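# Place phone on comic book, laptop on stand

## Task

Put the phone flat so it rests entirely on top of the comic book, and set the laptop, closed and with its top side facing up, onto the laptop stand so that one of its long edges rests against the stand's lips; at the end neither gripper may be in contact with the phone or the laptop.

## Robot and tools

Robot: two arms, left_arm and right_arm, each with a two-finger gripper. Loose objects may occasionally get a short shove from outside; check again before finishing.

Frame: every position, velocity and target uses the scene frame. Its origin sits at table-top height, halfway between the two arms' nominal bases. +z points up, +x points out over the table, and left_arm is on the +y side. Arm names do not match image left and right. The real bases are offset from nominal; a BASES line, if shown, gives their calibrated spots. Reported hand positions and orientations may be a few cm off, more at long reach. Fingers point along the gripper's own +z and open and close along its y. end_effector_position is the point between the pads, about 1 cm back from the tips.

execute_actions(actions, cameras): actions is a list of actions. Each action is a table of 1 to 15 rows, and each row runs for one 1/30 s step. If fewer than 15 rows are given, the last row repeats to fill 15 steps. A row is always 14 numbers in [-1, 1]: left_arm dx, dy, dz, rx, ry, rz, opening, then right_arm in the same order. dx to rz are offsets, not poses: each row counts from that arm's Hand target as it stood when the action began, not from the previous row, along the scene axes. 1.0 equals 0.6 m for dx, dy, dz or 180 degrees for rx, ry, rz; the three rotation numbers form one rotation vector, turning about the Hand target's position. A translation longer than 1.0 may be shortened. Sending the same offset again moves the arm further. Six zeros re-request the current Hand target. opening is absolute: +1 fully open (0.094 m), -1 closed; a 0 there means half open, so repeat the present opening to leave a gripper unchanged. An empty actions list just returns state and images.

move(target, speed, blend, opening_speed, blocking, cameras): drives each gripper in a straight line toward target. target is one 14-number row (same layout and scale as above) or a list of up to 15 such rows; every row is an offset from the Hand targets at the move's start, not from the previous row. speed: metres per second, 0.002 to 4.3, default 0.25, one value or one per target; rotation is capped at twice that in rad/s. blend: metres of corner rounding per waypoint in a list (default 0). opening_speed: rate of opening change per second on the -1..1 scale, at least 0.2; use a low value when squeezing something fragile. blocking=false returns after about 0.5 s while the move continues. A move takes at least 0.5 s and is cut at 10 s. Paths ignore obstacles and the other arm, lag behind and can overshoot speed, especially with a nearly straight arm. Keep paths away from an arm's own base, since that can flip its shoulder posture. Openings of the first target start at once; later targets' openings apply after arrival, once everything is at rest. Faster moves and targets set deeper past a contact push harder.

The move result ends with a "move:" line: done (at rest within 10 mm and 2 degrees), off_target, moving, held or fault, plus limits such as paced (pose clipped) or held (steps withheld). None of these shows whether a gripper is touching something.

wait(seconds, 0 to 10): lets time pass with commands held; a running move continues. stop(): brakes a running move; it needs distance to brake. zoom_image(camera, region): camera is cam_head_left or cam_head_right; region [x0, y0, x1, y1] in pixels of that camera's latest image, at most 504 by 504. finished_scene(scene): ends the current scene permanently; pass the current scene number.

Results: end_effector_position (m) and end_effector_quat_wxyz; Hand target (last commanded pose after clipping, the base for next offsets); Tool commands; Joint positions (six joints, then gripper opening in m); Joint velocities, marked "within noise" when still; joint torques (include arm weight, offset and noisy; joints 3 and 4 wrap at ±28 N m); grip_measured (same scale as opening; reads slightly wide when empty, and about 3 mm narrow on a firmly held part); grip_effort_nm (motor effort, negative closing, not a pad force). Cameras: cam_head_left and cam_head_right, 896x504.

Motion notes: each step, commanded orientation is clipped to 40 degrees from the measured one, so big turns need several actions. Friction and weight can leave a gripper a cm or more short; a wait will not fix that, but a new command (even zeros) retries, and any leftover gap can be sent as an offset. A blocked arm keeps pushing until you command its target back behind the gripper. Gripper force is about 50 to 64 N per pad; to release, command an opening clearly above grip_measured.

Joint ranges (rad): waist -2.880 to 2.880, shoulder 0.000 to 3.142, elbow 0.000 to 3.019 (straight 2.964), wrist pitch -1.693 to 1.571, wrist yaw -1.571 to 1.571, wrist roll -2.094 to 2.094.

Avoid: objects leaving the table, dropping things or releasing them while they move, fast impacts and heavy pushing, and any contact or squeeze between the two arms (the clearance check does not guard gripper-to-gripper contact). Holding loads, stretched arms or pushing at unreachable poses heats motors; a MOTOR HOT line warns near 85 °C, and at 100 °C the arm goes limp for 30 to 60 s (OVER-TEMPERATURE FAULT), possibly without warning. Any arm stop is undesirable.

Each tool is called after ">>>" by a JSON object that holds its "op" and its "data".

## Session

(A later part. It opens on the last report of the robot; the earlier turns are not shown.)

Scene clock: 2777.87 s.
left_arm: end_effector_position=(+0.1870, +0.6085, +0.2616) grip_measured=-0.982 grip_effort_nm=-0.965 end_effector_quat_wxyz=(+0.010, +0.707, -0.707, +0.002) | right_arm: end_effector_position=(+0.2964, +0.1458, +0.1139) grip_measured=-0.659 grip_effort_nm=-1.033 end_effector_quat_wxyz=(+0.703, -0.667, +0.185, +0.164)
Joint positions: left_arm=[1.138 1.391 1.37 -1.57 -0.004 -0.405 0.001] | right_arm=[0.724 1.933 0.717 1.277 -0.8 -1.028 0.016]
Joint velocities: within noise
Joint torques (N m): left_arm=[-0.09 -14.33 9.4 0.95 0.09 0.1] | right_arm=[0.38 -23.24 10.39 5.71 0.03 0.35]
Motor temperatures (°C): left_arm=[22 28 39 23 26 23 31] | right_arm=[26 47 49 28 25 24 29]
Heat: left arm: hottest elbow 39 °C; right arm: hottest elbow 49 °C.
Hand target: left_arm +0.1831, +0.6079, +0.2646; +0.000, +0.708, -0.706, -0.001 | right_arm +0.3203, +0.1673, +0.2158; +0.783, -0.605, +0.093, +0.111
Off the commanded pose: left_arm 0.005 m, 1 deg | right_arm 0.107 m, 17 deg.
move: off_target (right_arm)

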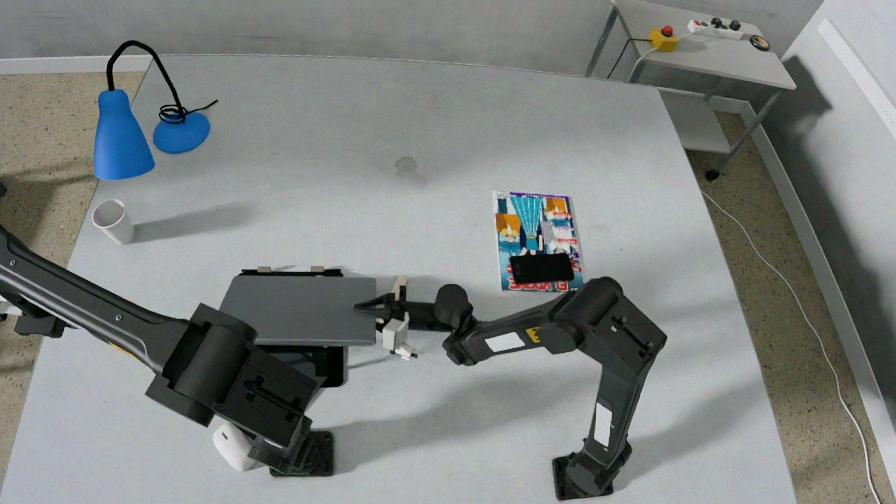

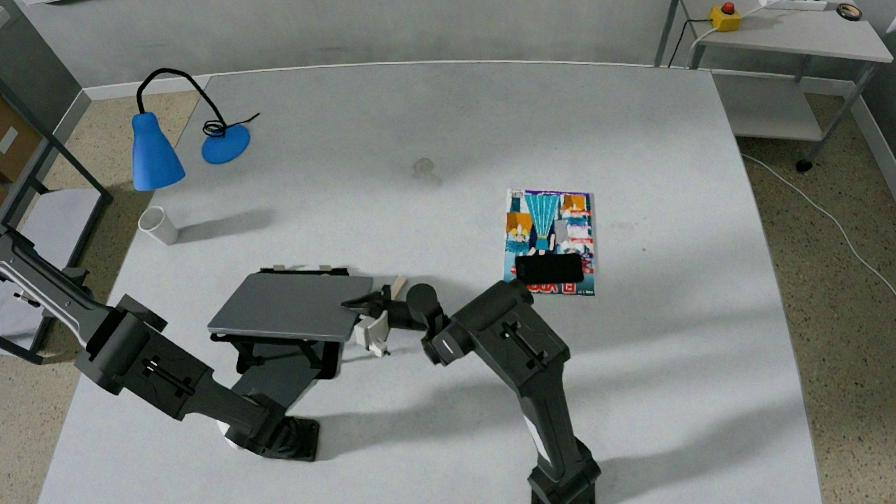

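>>> {"op": "move", "data": {"target": [0,0,0,0,0,0,-1,0.006,0,-0.03,0,0.01,0,-0.95], "speed": 0.04, "cameras": ["cam_head_left","cam_head_right"]}}

>>> {"op": "zoom_image", "data": {"camera": "cam_head_left", "region": [200, 200, 440, 380]}}

>>> {"op": "zoom_image", "data": {"camera": "cam_head_right", "region": [200, 200, 440, 380]}}

Scene clock: 2782.50 s.
left_arm: end_effector_position=(+0.1870, +0.6085, +0.2616) grip_measured=-0.982 grip_effort_nm=-0.965 end_effector_quat_wxyz=(+0.010, +0.707, -0.707, +0.002) | right_arm: end_effector_position=(+0.2955, +0.1449, +0.1095) grip_measured=-0.659 grip_effort_nm=-1.038 end_effector_quat_wxyz=(+0.710, -0.661, +0.180, +0.163)
Joint positions: left_arm=[1.138 1.391 1.37 -1.57 -0.004 -0.405 0.001] | right_arm=[0.724 1.963 0.717 1.334 -0.799 -1.016 0.016]
Joint velocities: within noise
Joint torques (N m): left_arm=[-0.67 -14.45 9.31 0.77 0.03 0.13] | right_arm=[0.09 -21.89 10.73 5.11 0.1 0.51]
Motor temperatures (°C): left_arm=[22 28 39 23 26 23 31] | right_arm=[26 47 50 28 25 24 29]
Heat: left arm: hottest elbow 39 °C; right arm: hottest elbow 50 °C.
Hand target: left_arm +0.1831, +0.6079, +0.2646; +0.000, +0.708, -0.706, -0.001 | right_arm +0.3240, +0.1674, +0.1975; +0.781, -0.604, +0.105, +0.121
Off the commanded pose: left_arm 0.005 m, 1 deg | right_arm 0.095 m, 14 deg.
move: off_target (right_arm)

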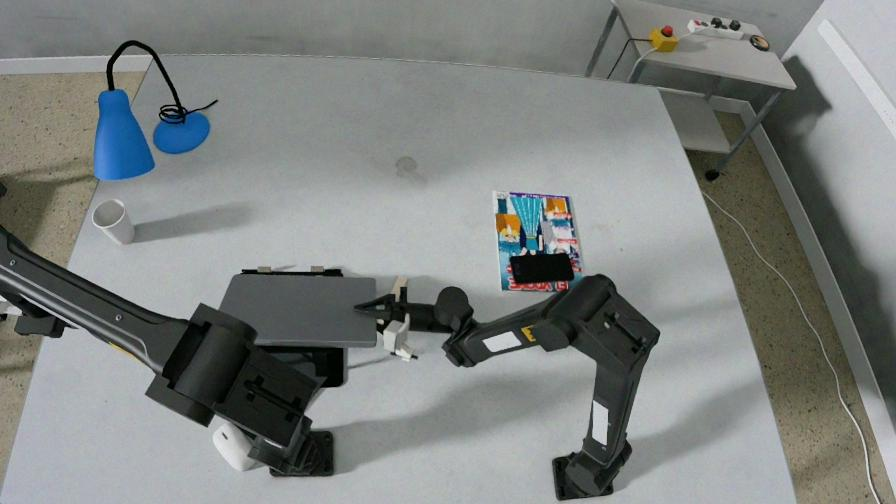

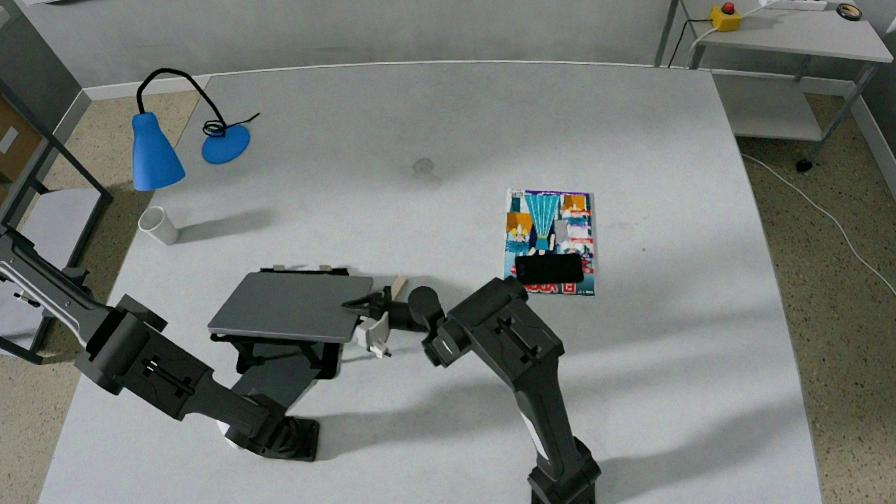

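Scaled by 2.100.

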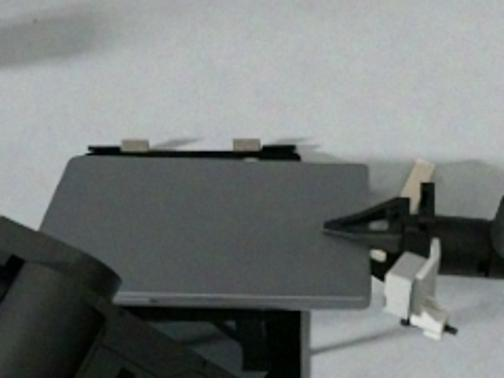

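Scaled by 2.100.

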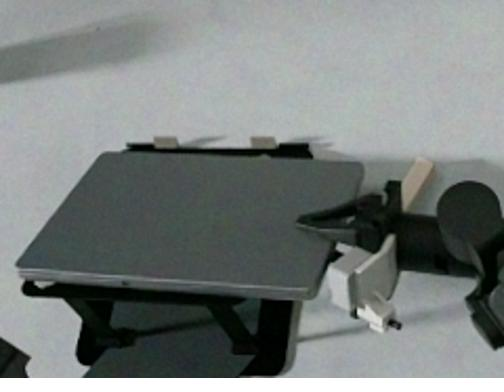

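>>> {"op": "move", "data": {"target": [0,0,0,0,0,0,-1,0.0,0,-0.035,-0.02,0.0,0,-0.95], "speed": 0.04, "cameras": ["cam_head_left","cam_head_right"]}}

>>> {"op": "zoom_image", "data": {"camera": "cam_head_left", "region": [200, 200, 440, 380]}}

>>> {"op": "zoom_image", "data": {"camera": "cam_head_right", "region": [200, 200, 440, 380]}}

Scene clock: 2786.83 s.
left_arm: end_effector_position=(+0.1870, +0.6085, +0.2616) grip_measured=-0.982 grip_effort_nm=-0.965 end_effector_quat_wxyz=(+0.010, +0.707, -0.707, +0.002) | right_arm: end_effector_position=(+0.2948, +0.1457, +0.1073) grip_measured=-0.659 grip_effort_nm=-1.038 end_effector_quat_wxyz=(+0.707, -0.665, +0.175, +0.162)
Joint positions: left_arm=[1.138 1.391 1.37 -1.57 -0.004 -0.405 0.001] | right_arm=[0.724 1.964 0.719 1.322 -0.808 -1.032 0.016]
Joint velocities: within noise
Joint torques (N m): left_arm=[-0.67 -15.38 9.61 0.64 0.09 0.12] | right_arm=[-0.03 -21.42 10.33 3.21 -0.05 0.11]
Motor temperatures (°C): left_arm=[22 28 39 23 26 23 31] | right_arm=[26 47 50 28 25 24 29]
Heat: left arm: hottest elbow 39 °C; right arm: hottest elbow 50 °C.
Hand target: left_arm +0.1831, +0.6079, +0.2646; +0.000, +0.708, -0.706, -0.001 | right_arm +0.3240, +0.1674, +0.1766; +0.762, -0.628, +0.109, +0.118
Off the commanded pose: left_arm 0.005 m, 1 deg | right_arm 0.078 m, 12 deg.
move: off_target (right_arm)

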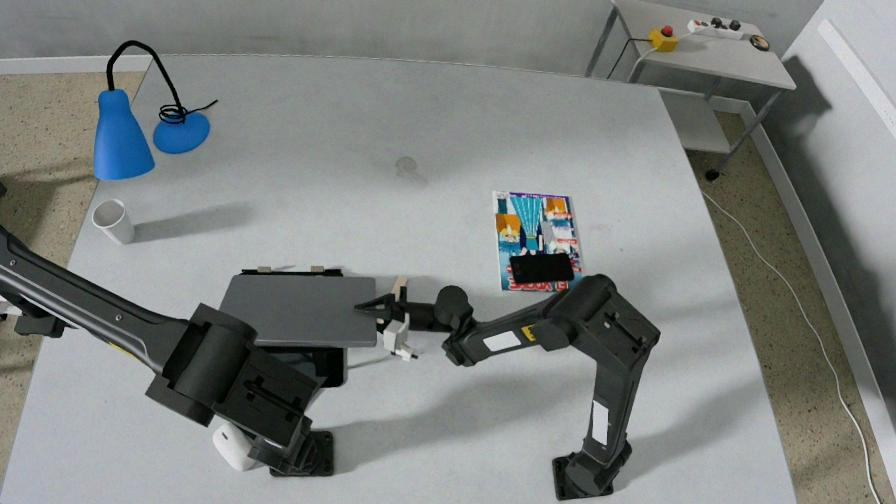

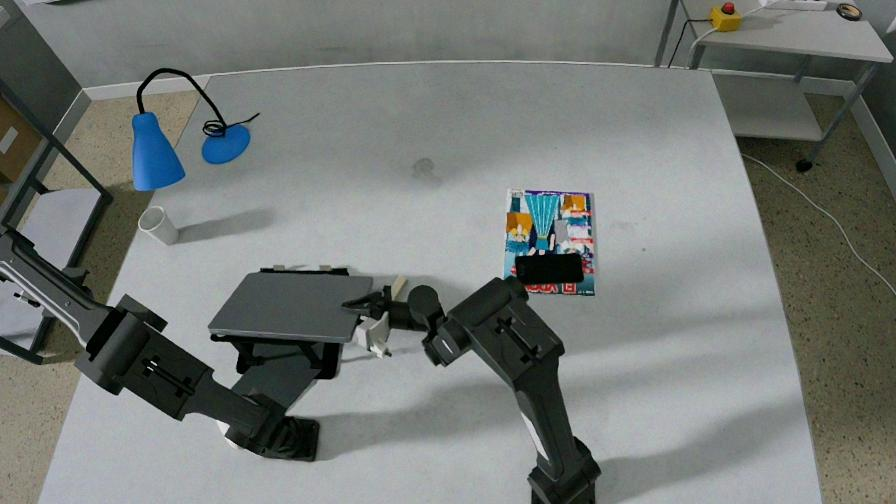

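Scaled by 2.100.

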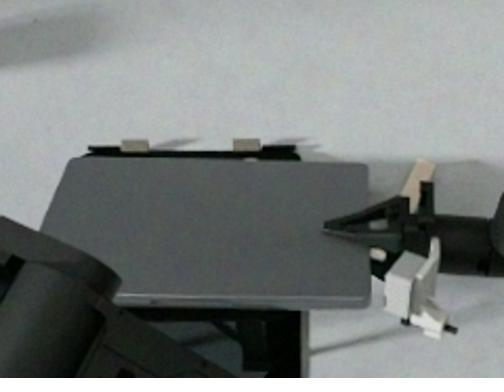

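Scaled by 2.100.

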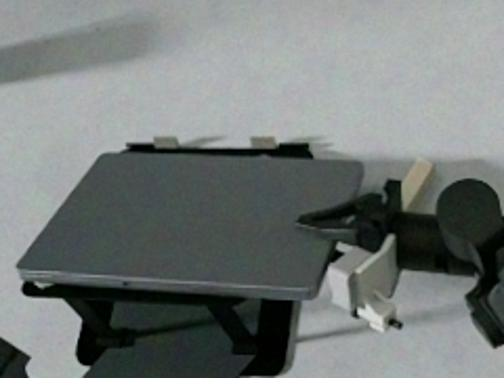

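>>> {"op": "move", "data": {"target": [0,0,0,0,0,0,-1,0.0,0,-0.04,-0.01,0.01,0,-0.95], "speed": 0.04, "cameras": ["cam_head_left","cam_head_right"]}}

>>> {"op": "zoom_image", "data": {"camera": "cam_head_left", "region": [200, 200, 440, 380]}}

>>> {"op": "zoom_image", "data": {"camera": "cam_head_right", "region": [200, 200, 440, 380]}}

Scene clock: 2790.40 s.
left_arm: end_effector_position=(+0.1870, +0.6085, +0.2616) grip_measured=-0.982 grip_effort_nm=-0.965 end_effector_quat_wxyz=(+0.010, +0.707, -0.707, +0.002) | right_arm: end_effector_position=(+0.2986, +0.1479, +0.1034) grip_measured=-0.659 grip_effort_nm=-1.038 end_effector_quat_wxyz=(+0.707, -0.666, +0.175, +0.162)
Joint positions: left_arm=[1.138 1.391 1.37 -1.57 -0.004 -0.405 0.001] | right_arm=[0.721 1.979 0.733 1.322 -0.81 -1.034 0.016]
Joint velocities: within noise
Joint torques (N m): left_arm=[-0.67 -14.68 9.42 0.91 0.09 0.11] | right_arm=[0.03 -19.49 9.66 2.78 0.01 0.08]
Motor temperatures (°C): left_arm=[22 28 39 23 26 23 31] | right_arm=[26 47 49 27 25 24 29]
Heat: left arm: hottest elbow 39 °C; right arm: hottest elbow 49 °C.
Hand target: left_arm +0.1831, +0.6079, +0.2646; +0.000, +0.708, -0.706, -0.001 | right_arm +0.3240, +0.1673, +0.1527; +0.750, -0.638, +0.123, +0.126
Off the commanded pose: left_arm 0.005 m, 1 deg | right_arm 0.059 m, 9 deg.
move: off_target (right_arm)

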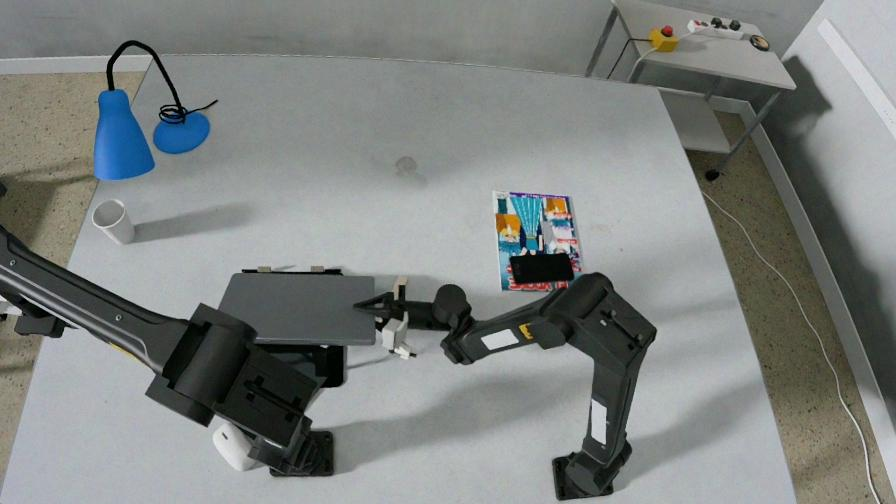

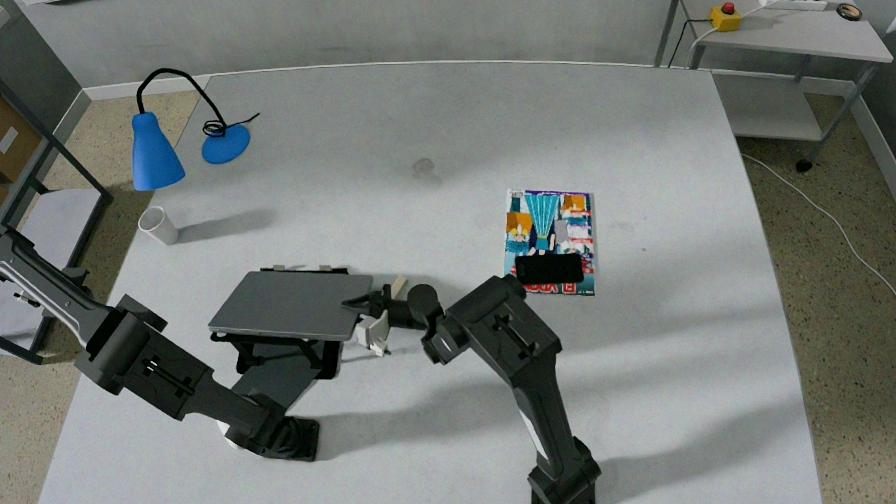

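Scaled by 2.100.

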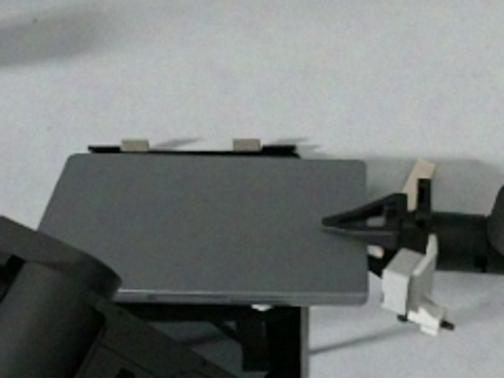

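Scaled by 2.100.

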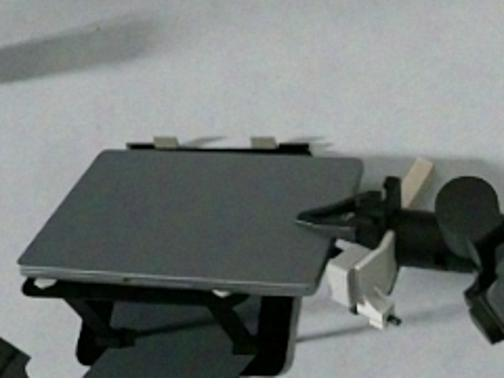

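>>> {"op": "move", "data": {"target": [0,0,0,0,0,0,-1,0.01,0,-0.03,0,0.01,0.006,-0.95], "speed": 0.04, "cameras": ["cam_head_left","cam_head_right"]}}

>>> {"op": "zoom_image", "data": {"camera": "cam_head_left", "region": [200, 200, 440, 380]}}

>>> {"op": "zoom_image", "data": {"camera": "cam_head_right", "region": [200, 200, 440, 380]}}

Scene clock: 2795.67 s.
left_arm: end_effector_position=(+0.1870, +0.6085, +0.2616) grip_measured=-0.982 grip_effort_nm=-0.965 end_effector_quat_wxyz=(+0.010, +0.707, -0.707, +0.002) | right_arm: end_effector_position=(+0.3162, +0.1516, +0.0919) grip_measured=-0.659 grip_effort_nm=-1.038 end_effector_quat_wxyz=(+0.707, -0.665, +0.177, +0.163)
Joint positions: left_arm=[1.138 1.391 1.37 -1.57 -0.004 -0.405 0.001] | right_arm=[0.702 2.032 0.783 1.327 -0.828 -1.027 0.016]
Joint velocities: within noise
Joint torques (N m): left_arm=[-0.15 -14.39 9.39 0.85 0.07 0.06] | right_arm=[0.62 -19.25 8.17 3.77 -0.32 0.36]
Motor temperatures (°C): left_arm=[22 28 39 23 26 23 31] | right_arm=[26 47 49 27 25 24 29]
Heat: left arm: hottest elbow 39 °C; right arm: hottest elbow 49 °C.
Hand target: left_arm +0.1831, +0.6079, +0.2646; +0.000, +0.708, -0.706, -0.001 | right_arm +0.3301, +0.1673, +0.1347; +0.747, -0.637, +0.128, +0.143
Off the commanded pose: left_arm 0.005 m, 1 deg | right_arm 0.048 m, 8 deg.
move: off_target (right_arm)

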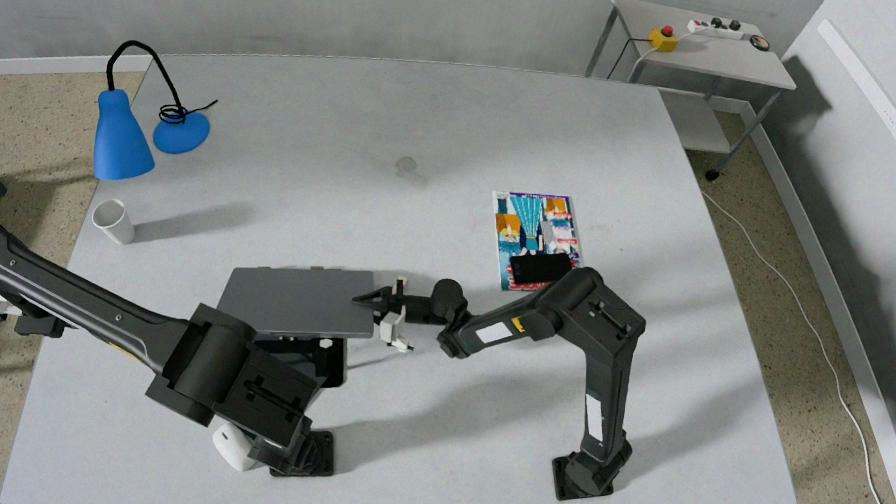

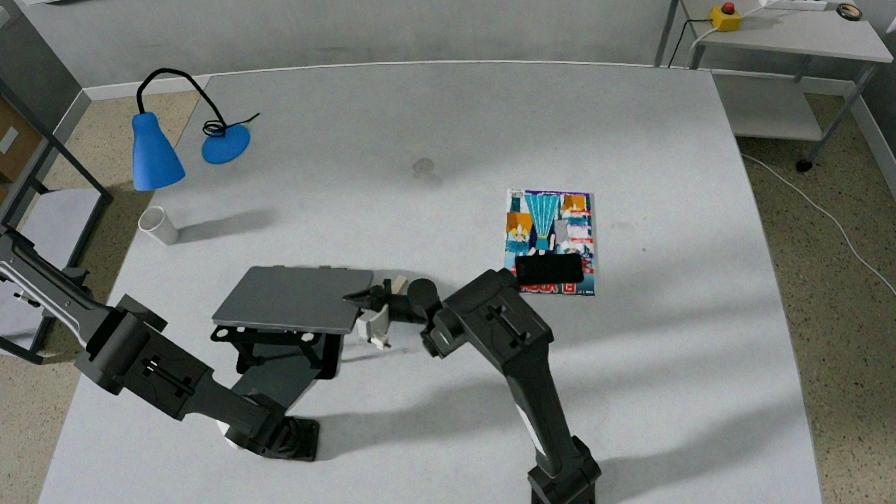

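Scaled by 2.100.

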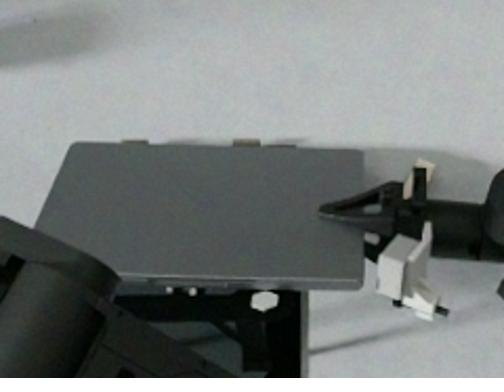

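Scaled by 2.100.

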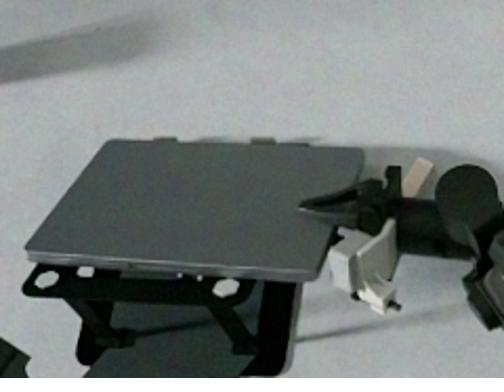

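>>> {"op": "move", "data": {"target": [0,0,0,0,0,0,-1,0.01,0,-0.004,0,0,0.012,-0.95], "speed": 0.03, "cameras": ["cam_head_left","cam_head_right"]}}

>>> {"op": "zoom_image", "data": {"camera": "cam_head_left", "region": [200, 200, 440, 380]}}

>>> {"op": "zoom_image", "data": {"camera": "cam_head_right", "region": [200, 200, 440, 380]}}

Scene clock: 2806.33 s.
left_arm: end_effector_position=(+0.1870, +0.6085, +0.2616) grip_measured=-0.982 grip_effort_nm=-0.965 end_effector_quat_wxyz=(+0.010, +0.707, -0.707, +0.002) | right_arm: end_effector_position=(+0.3204, +0.1506, +0.0897) grip_measured=-0.659 grip_effort_nm=-1.033 end_effector_quat_wxyz=(+0.706, -0.666, +0.164, +0.176)
Joint positions: left_arm=[1.138 1.391 1.37 -1.57 -0.004 -0.405 0.001] | right_arm=[0.686 2.051 0.806 1.338 -0.879 -1.014 0.016]
Joint velocities: within noise
Joint torques (N m): left_arm=[-1.03 -14.33 9.39 0.72 0.06 0.1] | right_arm=[0.62 -19.43 8.62 3.59 -0.33 0.41]
Motor temperatures (°C): left_arm=[22 28 39 23 26 23 31] | right_arm=[26 46 49 27 25 24 29]
Heat: left arm: hottest elbow 39 °C; right arm: hottest elbow 49 °C.
Hand target: left_arm +0.1831, +0.6079, +0.2646; +0.000, +0.708, -0.706, -0.001 | right_arm +0.3359, +0.1673, +0.1322; +0.744, -0.639, +0.116, +0.157
Off the commanded pose: left_arm 0.005 m, 1 deg | right_arm 0.048 m, 8 deg.
move: off_target (right_arm)

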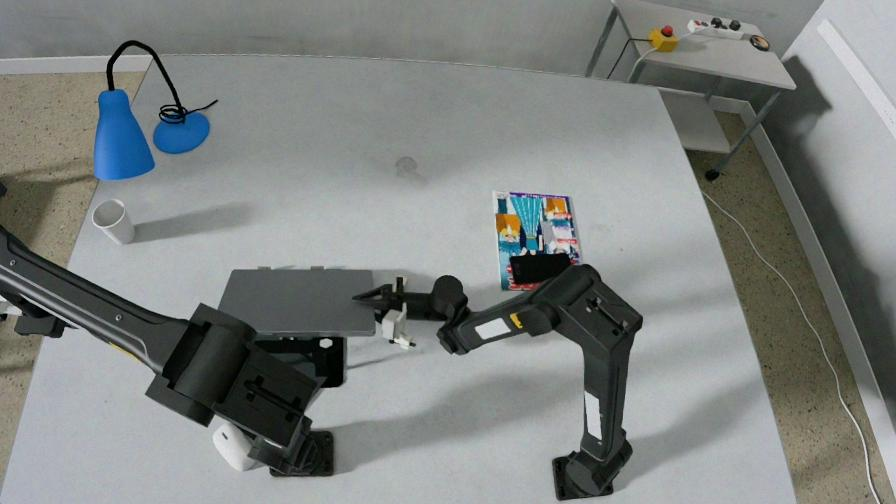

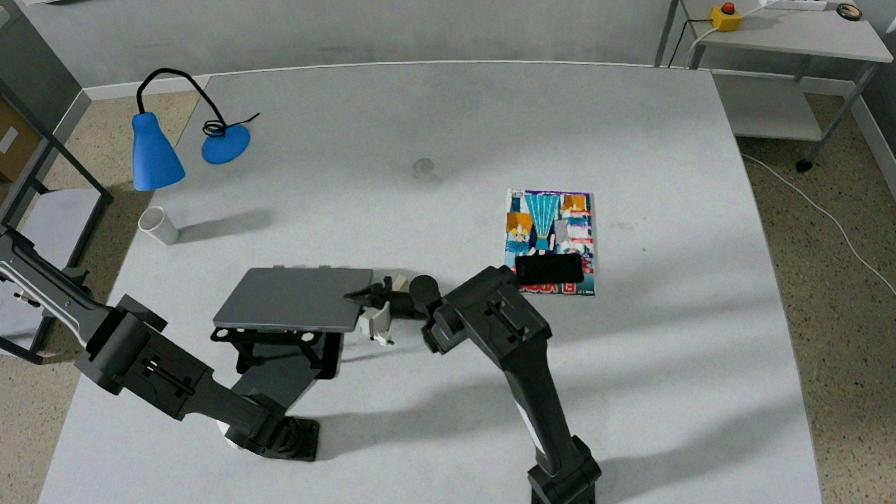

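Scaled by 2.100.

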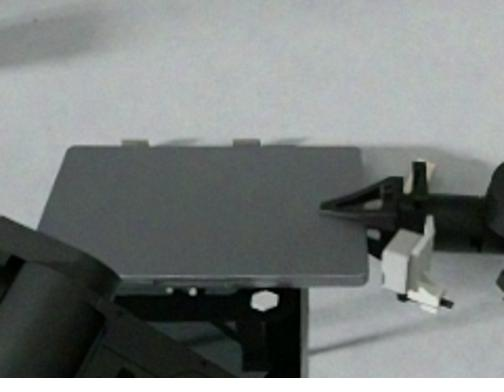

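Scaled by 2.100.

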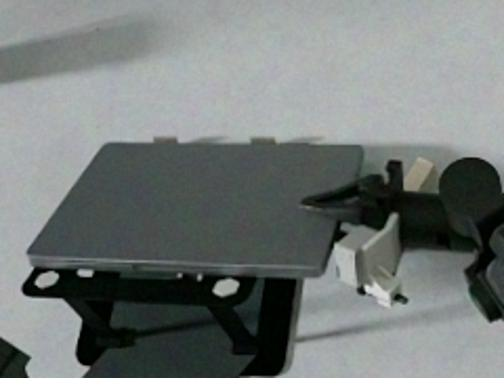

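>>> {"op": "move", "data": {"target": [0,0,0,0,0,0,-1,0.015,0,-0.008,0,0,0,-0.95], "speed": 0.03, "cameras": ["cam_head_left","cam_head_right"]}}

>>> {"op": "zoom_image", "data": {"camera": "cam_head_left", "region": [200, 200, 440, 380]}}

>>> {"op": "zoom_image", "data": {"camera": "cam_head_right", "region": [200, 200, 440, 380]}}

Scene clock: 2809.43 s.
left_arm: end_effector_position=(+0.1870, +0.6085, +0.2616) grip_measured=-0.982 grip_effort_nm=-0.965 end_effector_quat_wxyz=(+0.010, +0.707, -0.707, +0.002) | right_arm: end_effector_position=(+0.3265, +0.1519, +0.0863) grip_measured=-0.659 grip_effort_nm=-1.038 end_effector_quat_wxyz=(+0.707, -0.665, +0.161, +0.179)
Joint positions: left_arm=[1.138 1.391 1.37 -1.57 -0.004 -0.405 0.001] | right_arm=[0.677 2.072 0.828 1.345 -0.896 -1.006 0.016]
Joint velocities: within noise
Joint torques (N m): left_arm=[-1.2 -13.74 9.47 0.65 0.05 0.08] | right_arm=[0.38 -19.6 8.66 3.51 -0.15 0.4]
Motor temperatures (°C): left_arm=[22 28 39 23 26 23 31] | right_arm=[26 46 49 27 25 24 29]
Heat: left arm: hottest elbow 39 °C; right arm: hottest elbow 49 °C.
Hand target: left_arm +0.1831, +0.6079, +0.2646; +0.000, +0.708, -0.706, -0.001 | right_arm +0.3450, +0.1673, +0.1274; +0.744, -0.639, +0.116, +0.157
Off the commanded pose: left_arm 0.005 m, 1 deg | right_arm 0.048 m, 8 deg.
move: off_target (right_arm)

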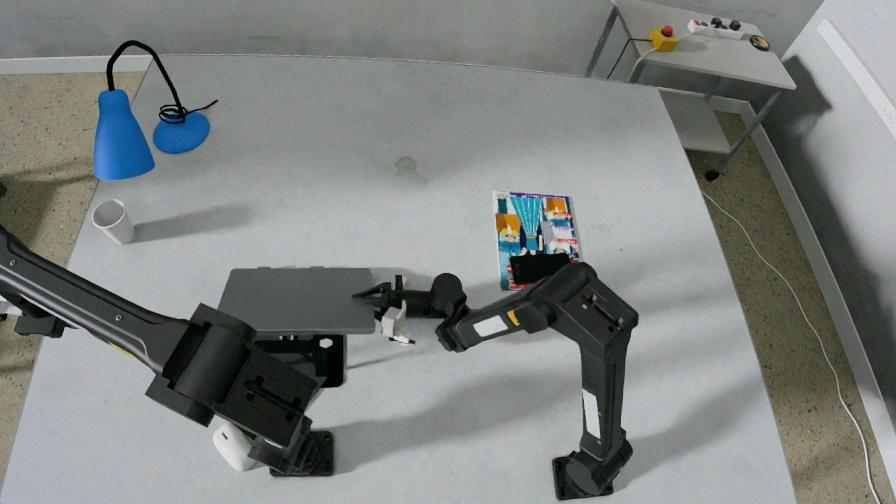

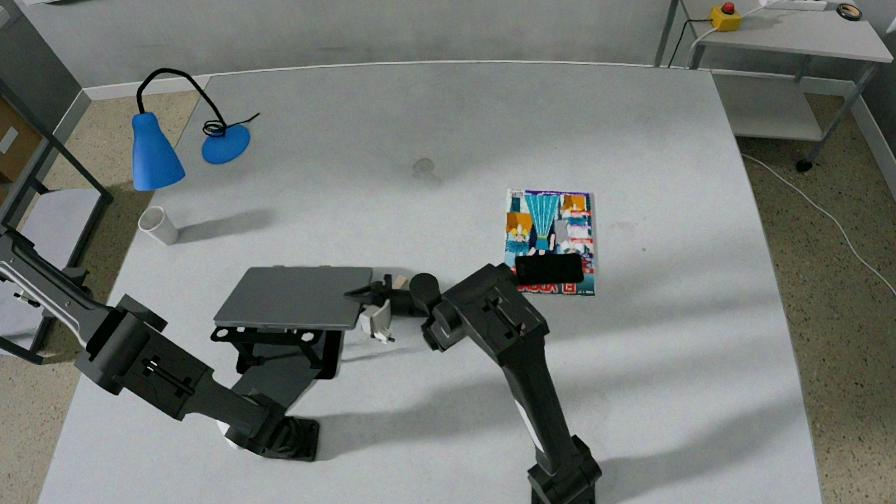

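Scaled by 2.100.

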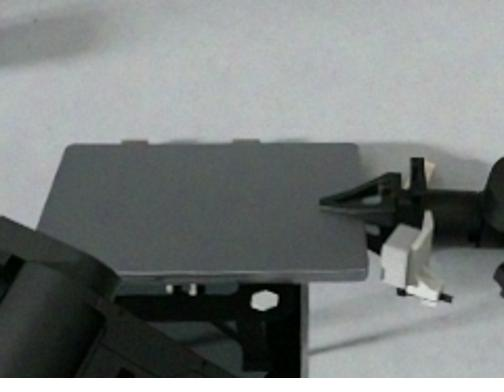

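Scaled by 2.100.

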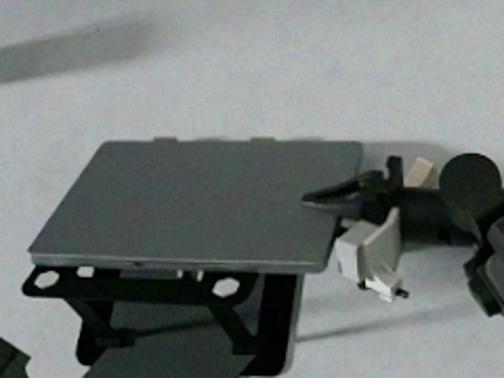

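>>> {"op": "move", "data": {"target": [0,0,0,0,0,0,-1,0.01,0,-0.0055,0,0,-0.002,-0.95], "speed": 0.02, "cameras": ["cam_head_left","cam_head_right"]}}

>>> {"op": "zoom_image", "data": {"camera": "cam_head_left", "region": [200, 200, 440, 380]}}

>>> {"op": "zoom_image", "data": {"camera": "cam_head_left", "region": [225, 250, 345, 290]}}

Scene clock: 2812.93 s.
left_arm: end_effector_position=(+0.1870, +0.6085, +0.2616) grip_measured=-0.982 grip_effort_nm=-0.969 end_effector_quat_wxyz=(+0.010, +0.707, -0.707, +0.002) | right_arm: end_effector_position=(+0.3303, +0.1530, +0.0843) grip_measured=-0.659 grip_effort_nm=-1.033 end_effector_quat_wxyz=(+0.707, -0.665, +0.161, +0.179)
Joint positions: left_arm=[1.138 1.391 1.37 -1.57 -0.004 -0.405 0.001] | right_arm=[0.674 2.083 0.84 1.346 -0.9 -1.004 0.016]
Joint velocities: within noise
Joint torques (N m): left_arm=[-1.26 -13.98 9.44 0.77 0.08 0.12] | right_arm=[0.21 -19.6 8.73 3.47 -0.04 0.37]
Motor temperatures (°C): left_arm=[22 28 39 23 26 23 31] | right_arm=[26 46 49 27 25 24 29]
Heat: left arm: hottest elbow 39 °C; right arm: hottest elbow 49 °C.
Hand target: left_arm +0.1831, +0.6079, +0.2646; +0.000, +0.708, -0.706, -0.001 | right_arm +0.3510, +0.1674, +0.1241; +0.744, -0.639, +0.118, +0.155
Off the commanded pose: left_arm 0.005 m, 1 deg | right_arm 0.047 m, 8 deg.
move: off_target (right_arm)

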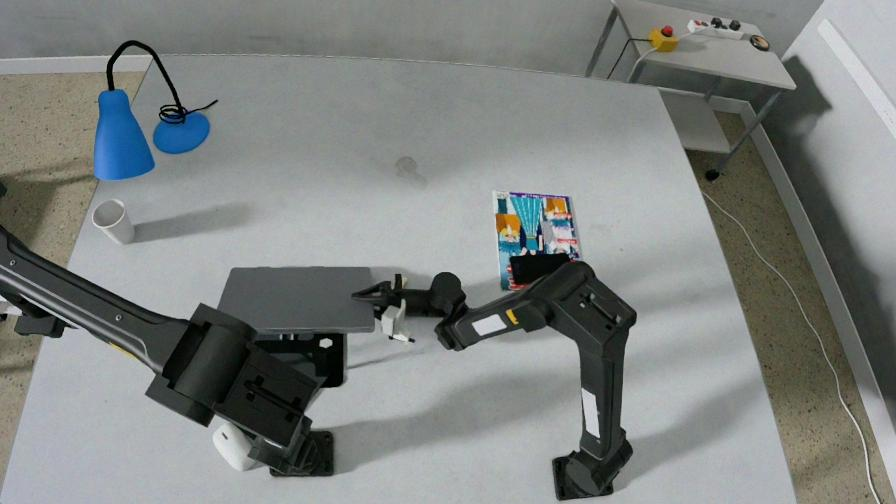

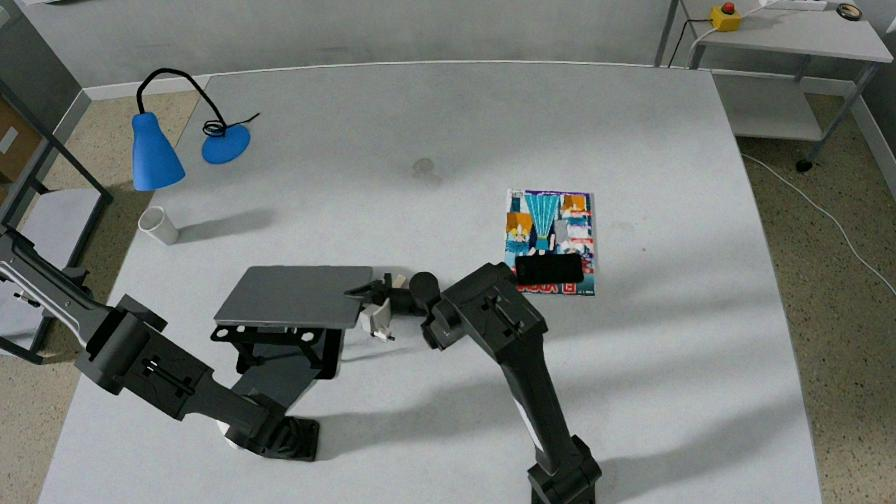

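Scaled by 2.100.

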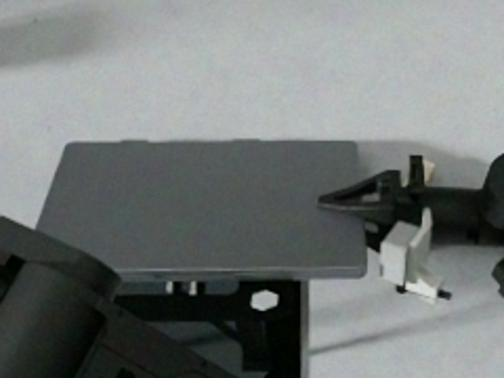

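Scaled by 4.200.

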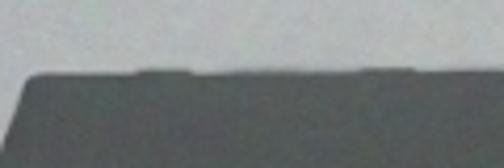

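>>> {"op": "move", "data": {"target": [0,0,0,0,0,0,-1,0.006,0,-0.0035,0,0,0,-0.95], "speed": 0.02, "cameras": ["cam_head_left"]}}

>>> {"op": "zoom_image", "data": {"camera": "cam_head_left", "region": [225, 250, 345, 290]}}

Scene clock: 2817.43 s.
left_arm: end_effector_position=(+0.1870, +0.6085, +0.2616) grip_measured=-0.982 grip_effort_nm=-0.965 end_effector_quat_wxyz=(+0.010, +0.707, -0.707, +0.002) | right_arm: end_effector_position=(+0.3309, +0.1531, +0.0843) grip_measured=-0.659 grip_effort_nm=-1.033 end_effector_quat_wxyz=(+0.707, -0.665, +0.160, +0.180)
Joint positions: left_arm=[1.138 1.391 1.37 -1.57 -0.004 -0.405 0.001] | right_arm=[0.673 2.085 0.843 1.348 -0.904 -1.002 0.016]
Joint velocities: within noise
Joint torques (N m): left_arm=[-0.15 -13.51 9.47 0.62 0.05 0.07] | right_arm=[-0.03 -19.25 9.09 3.52 -0.01 0.39]
Motor temperatures (°C): left_arm=[22 28 39 23 26 23 31] | right_arm=[26 46 49 27 25 24 29]
Heat: left arm: hottest elbow 39 °C; right arm: hottest elbow 49 °C.
Hand target: left_arm +0.1831, +0.6079, +0.2646; +0.000, +0.708, -0.706, -0.001 | right_arm +0.3545, +0.1674, +0.1220; +0.744, -0.639, +0.118, +0.155
Off the commanded pose: left_arm 0.005 m, 1 deg | right_arm 0.047 m, 8 deg.
move: off_target (right_arm)
Images, in order (width x height): cam_head_left 896x504.

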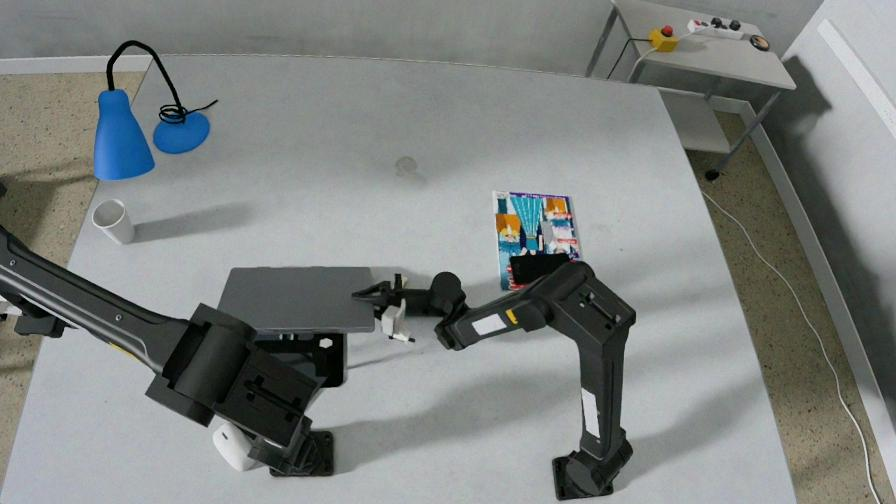

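Scaled by 4.200.

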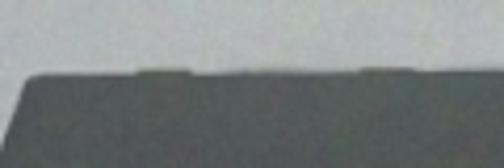

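>>> {"op": "move", "data": {"target": [0,0,0,0,0,0,-1,0.006,0,-0.0035,0,0,0,-0.95], "speed": 0.02, "cameras": ["cam_head_left"]}}

>>> {"op": "zoom_image", "data": {"camera": "cam_head_left", "region": [225, 250, 345, 290]}}

Scene clock: 2820.17 s.
left_arm: end_effector_position=(+0.1870, +0.6085, +0.2616) grip_measured=-0.982 grip_effort_nm=-0.969 end_effector_quat_wxyz=(+0.010, +0.707, -0.707, +0.002) | right_arm: end_effector_position=(+0.3326, +0.1527, +0.0842) grip_measured=-0.659 grip_effort_nm=-1.038 end_effector_quat_wxyz=(+0.708, -0.664, +0.158, +0.181)
Joint positions: left_arm=[1.138 1.391 1.37 -1.57 -0.004 -0.405 0.001] | right_arm=[0.669 2.088 0.848 1.35 -0.911 -0.999 0.016]
Joint velocities: within noise
Joint torques (N m): left_arm=[0.21 -14.21 9.42 0.83 0.04 0.11] | right_arm=[-0.26 -19.14 9.4 3.37 0.04 0.32]
Motor temperatures (°C): left_arm=[22 28 39 23 26 23 31] | right_arm=[26 46 48 27 24 24 29]
Heat: left arm: hottest elbow 39 °C; right arm: hottest elbow 48 °C.
Hand target: left_arm +0.1831, +0.6079, +0.2646; +0.000, +0.708, -0.706, -0.001 | right_arm +0.3581, +0.1673, +0.1199; +0.744, -0.639, +0.118, +0.155
Off the commanded pose: left_arm 0.005 m, 1 deg | right_arm 0.046 m, 7 deg.
move: off_target (right_arm)
Images, in order (width x height): cam_head_left 896x504.

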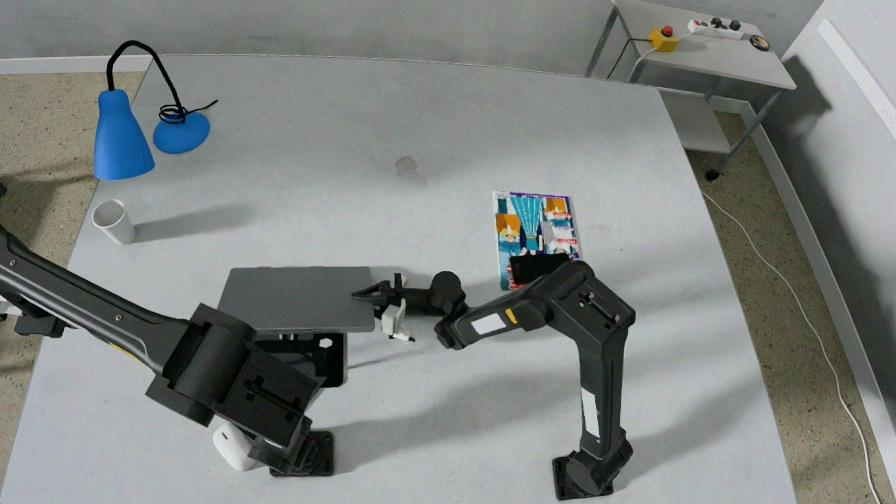

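Scaled by 4.200.

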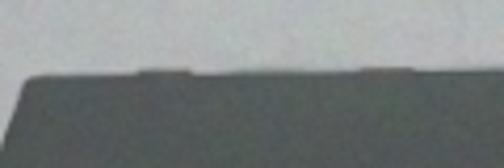

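>>> {"op": "move", "data": {"target": [0,0,0,0,0,0,-1,-0.012,0,-0.025,-0.025,0.0,0,-0.95], "speed": 0.03, "cameras": ["cam_head_left"]}}

>>> {"op": "zoom_image", "data": {"camera": "cam_head_left", "region": [225, 250, 345, 290]}}

Scene clock: 2826.47 s.
left_arm: end_effector_position=(+0.1870, +0.6085, +0.2616) grip_measured=-0.982 grip_effort_nm=-0.965 end_effector_quat_wxyz=(+0.010, +0.707, -0.707, +0.002) | right_arm: end_effector_position=(+0.3356, +0.1552, +0.0804) grip_measured=-0.659 grip_effort_nm=-1.038 end_effector_quat_wxyz=(+0.699, -0.675, +0.158, +0.177)
Joint positions: left_arm=[1.138 1.391 1.37 -1.57 -0.004 -0.405 0.001] | right_arm=[0.668 2.079 0.857 1.286 -0.914 -1.042 0.016]
Joint velocities: within noise
Joint torques (N m): left_arm=[-0.91 -14.33 9.42 0.64 0.12 0.06] | right_arm=[0.38 -20.19 7.54 1.28 0.05 -0.13]
Motor temperatures (°C): left_arm=[22 28 39 23 26 23 31] | right_arm=[26 45 48 27 24 24 29]
Heat: left arm: hottest elbow 39 °C; right arm: hottest elbow 48 °C.
Hand target: left_arm +0.1831, +0.6079, +0.2646; +0.000, +0.708, -0.706, -0.001 | right_arm +0.3510, +0.1674, +0.1049; +0.719, -0.668, +0.124, +0.150
Off the commanded pose: left_arm 0.005 m, 1 deg | right_arm 0.031 m, 6 deg.
move: off_target (right_arm)
Images, in order (width x height): cam_head_left 896x504.

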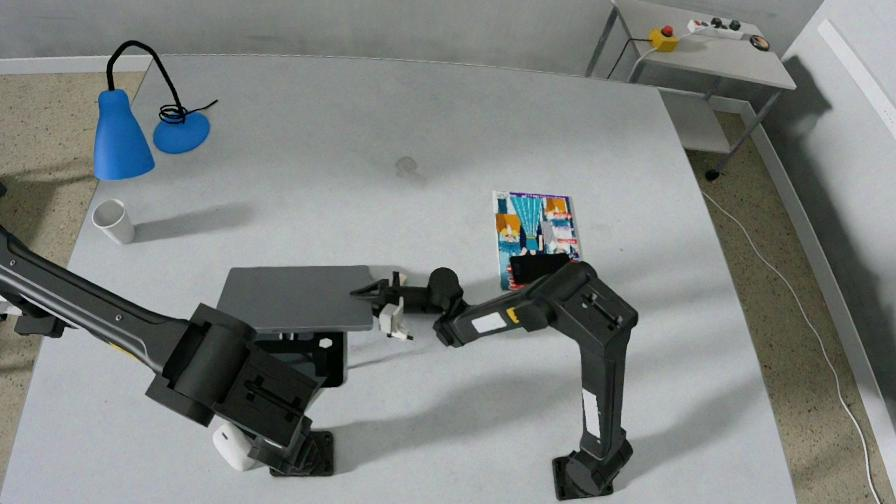

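Scaled by 4.200.

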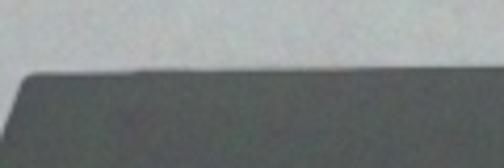

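>>> {"op": "zoom_image", "data": {"camera": "cam_head_left", "region": [200, 200, 440, 380]}}

>>> {"op": "zoom_image", "data": {"camera": "cam_head_left", "region": [225, 310, 405, 390]}}

Scaled by 2.100.

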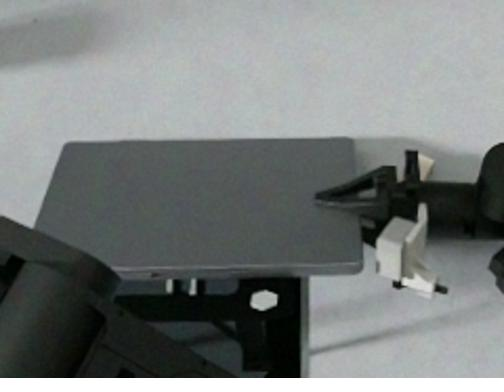

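Scaled by 2.800.

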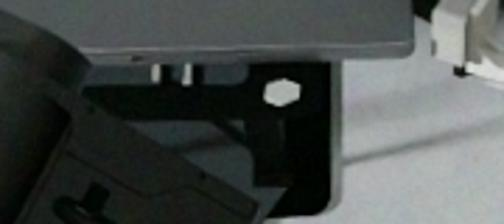

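>>> {"op": "move", "data": {"target": [0,0,0,0,0,0,-1,-0.012,0,-0.03,-0.012,0.0,0,-0.95], "speed": 0.03, "cameras": ["cam_head_left"]}}

>>> {"op": "zoom_image", "data": {"camera": "cam_head_left", "region": [200, 200, 440, 380]}}

Scene clock: 2833.93 s.
left_arm: end_effector_position=(+0.1870, +0.6085, +0.2616) grip_measured=-0.982 grip_effort_nm=-0.965 end_effector_quat_wxyz=(+0.010, +0.707, -0.707, +0.002) | right_arm: end_effector_position=(+0.3365, +0.1555, +0.0787) grip_measured=-0.659 grip_effort_nm=-1.038 end_effector_quat_wxyz=(+0.696, -0.679, +0.158, +0.173)
Joint positions: left_arm=[1.138 1.391 1.37 -1.57 -0.004 -0.405 0.001] | right_arm=[0.668 2.075 0.857 1.262 -0.911 -1.064 0.016]
Joint velocities: within noise
Joint torques (N m): left_arm=[-0.73 -13.8 9.39 0.79 0.06 0.12] | right_arm=[1.03 -18.55 6.69 0.99 0.12 -0.32]
Motor temperatures (°C): left_arm=[22 28 39 23 26 23 31] | right_arm=[26 45 47 27 24 24 29]
Heat: left arm: hottest elbow 39 °C; right arm: hottest elbow 47 °C.
Hand target: left_arm +0.1831, +0.6079, +0.2646; +0.000, +0.708, -0.706, -0.001 | right_arm +0.3438, +0.1674, +0.0871; +0.706, -0.681, +0.127, +0.147
Off the commanded pose: left_arm 0.005 m, 1 deg | right_arm 0.016 m, 5 deg.
move: off_target (right_arm)
Images, in order (width x height): cam_head_left 896x504.

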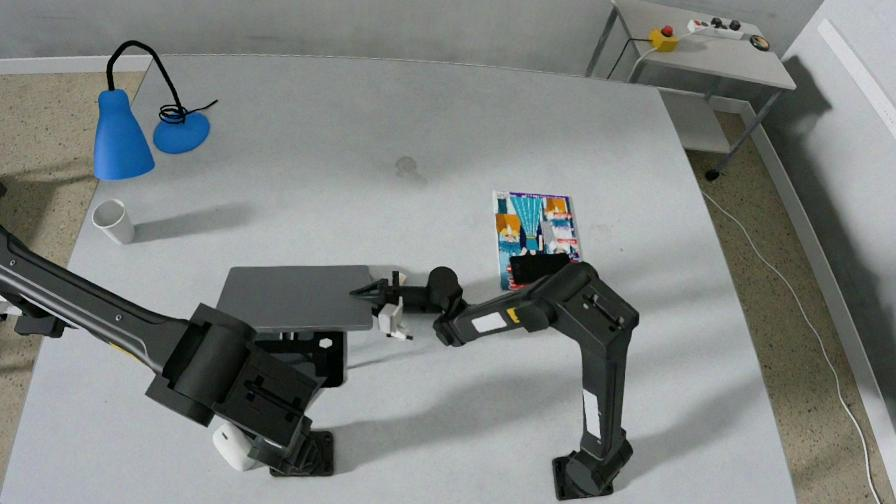

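Scaled by 2.100.

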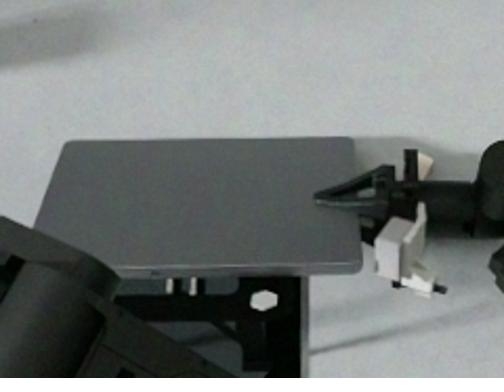

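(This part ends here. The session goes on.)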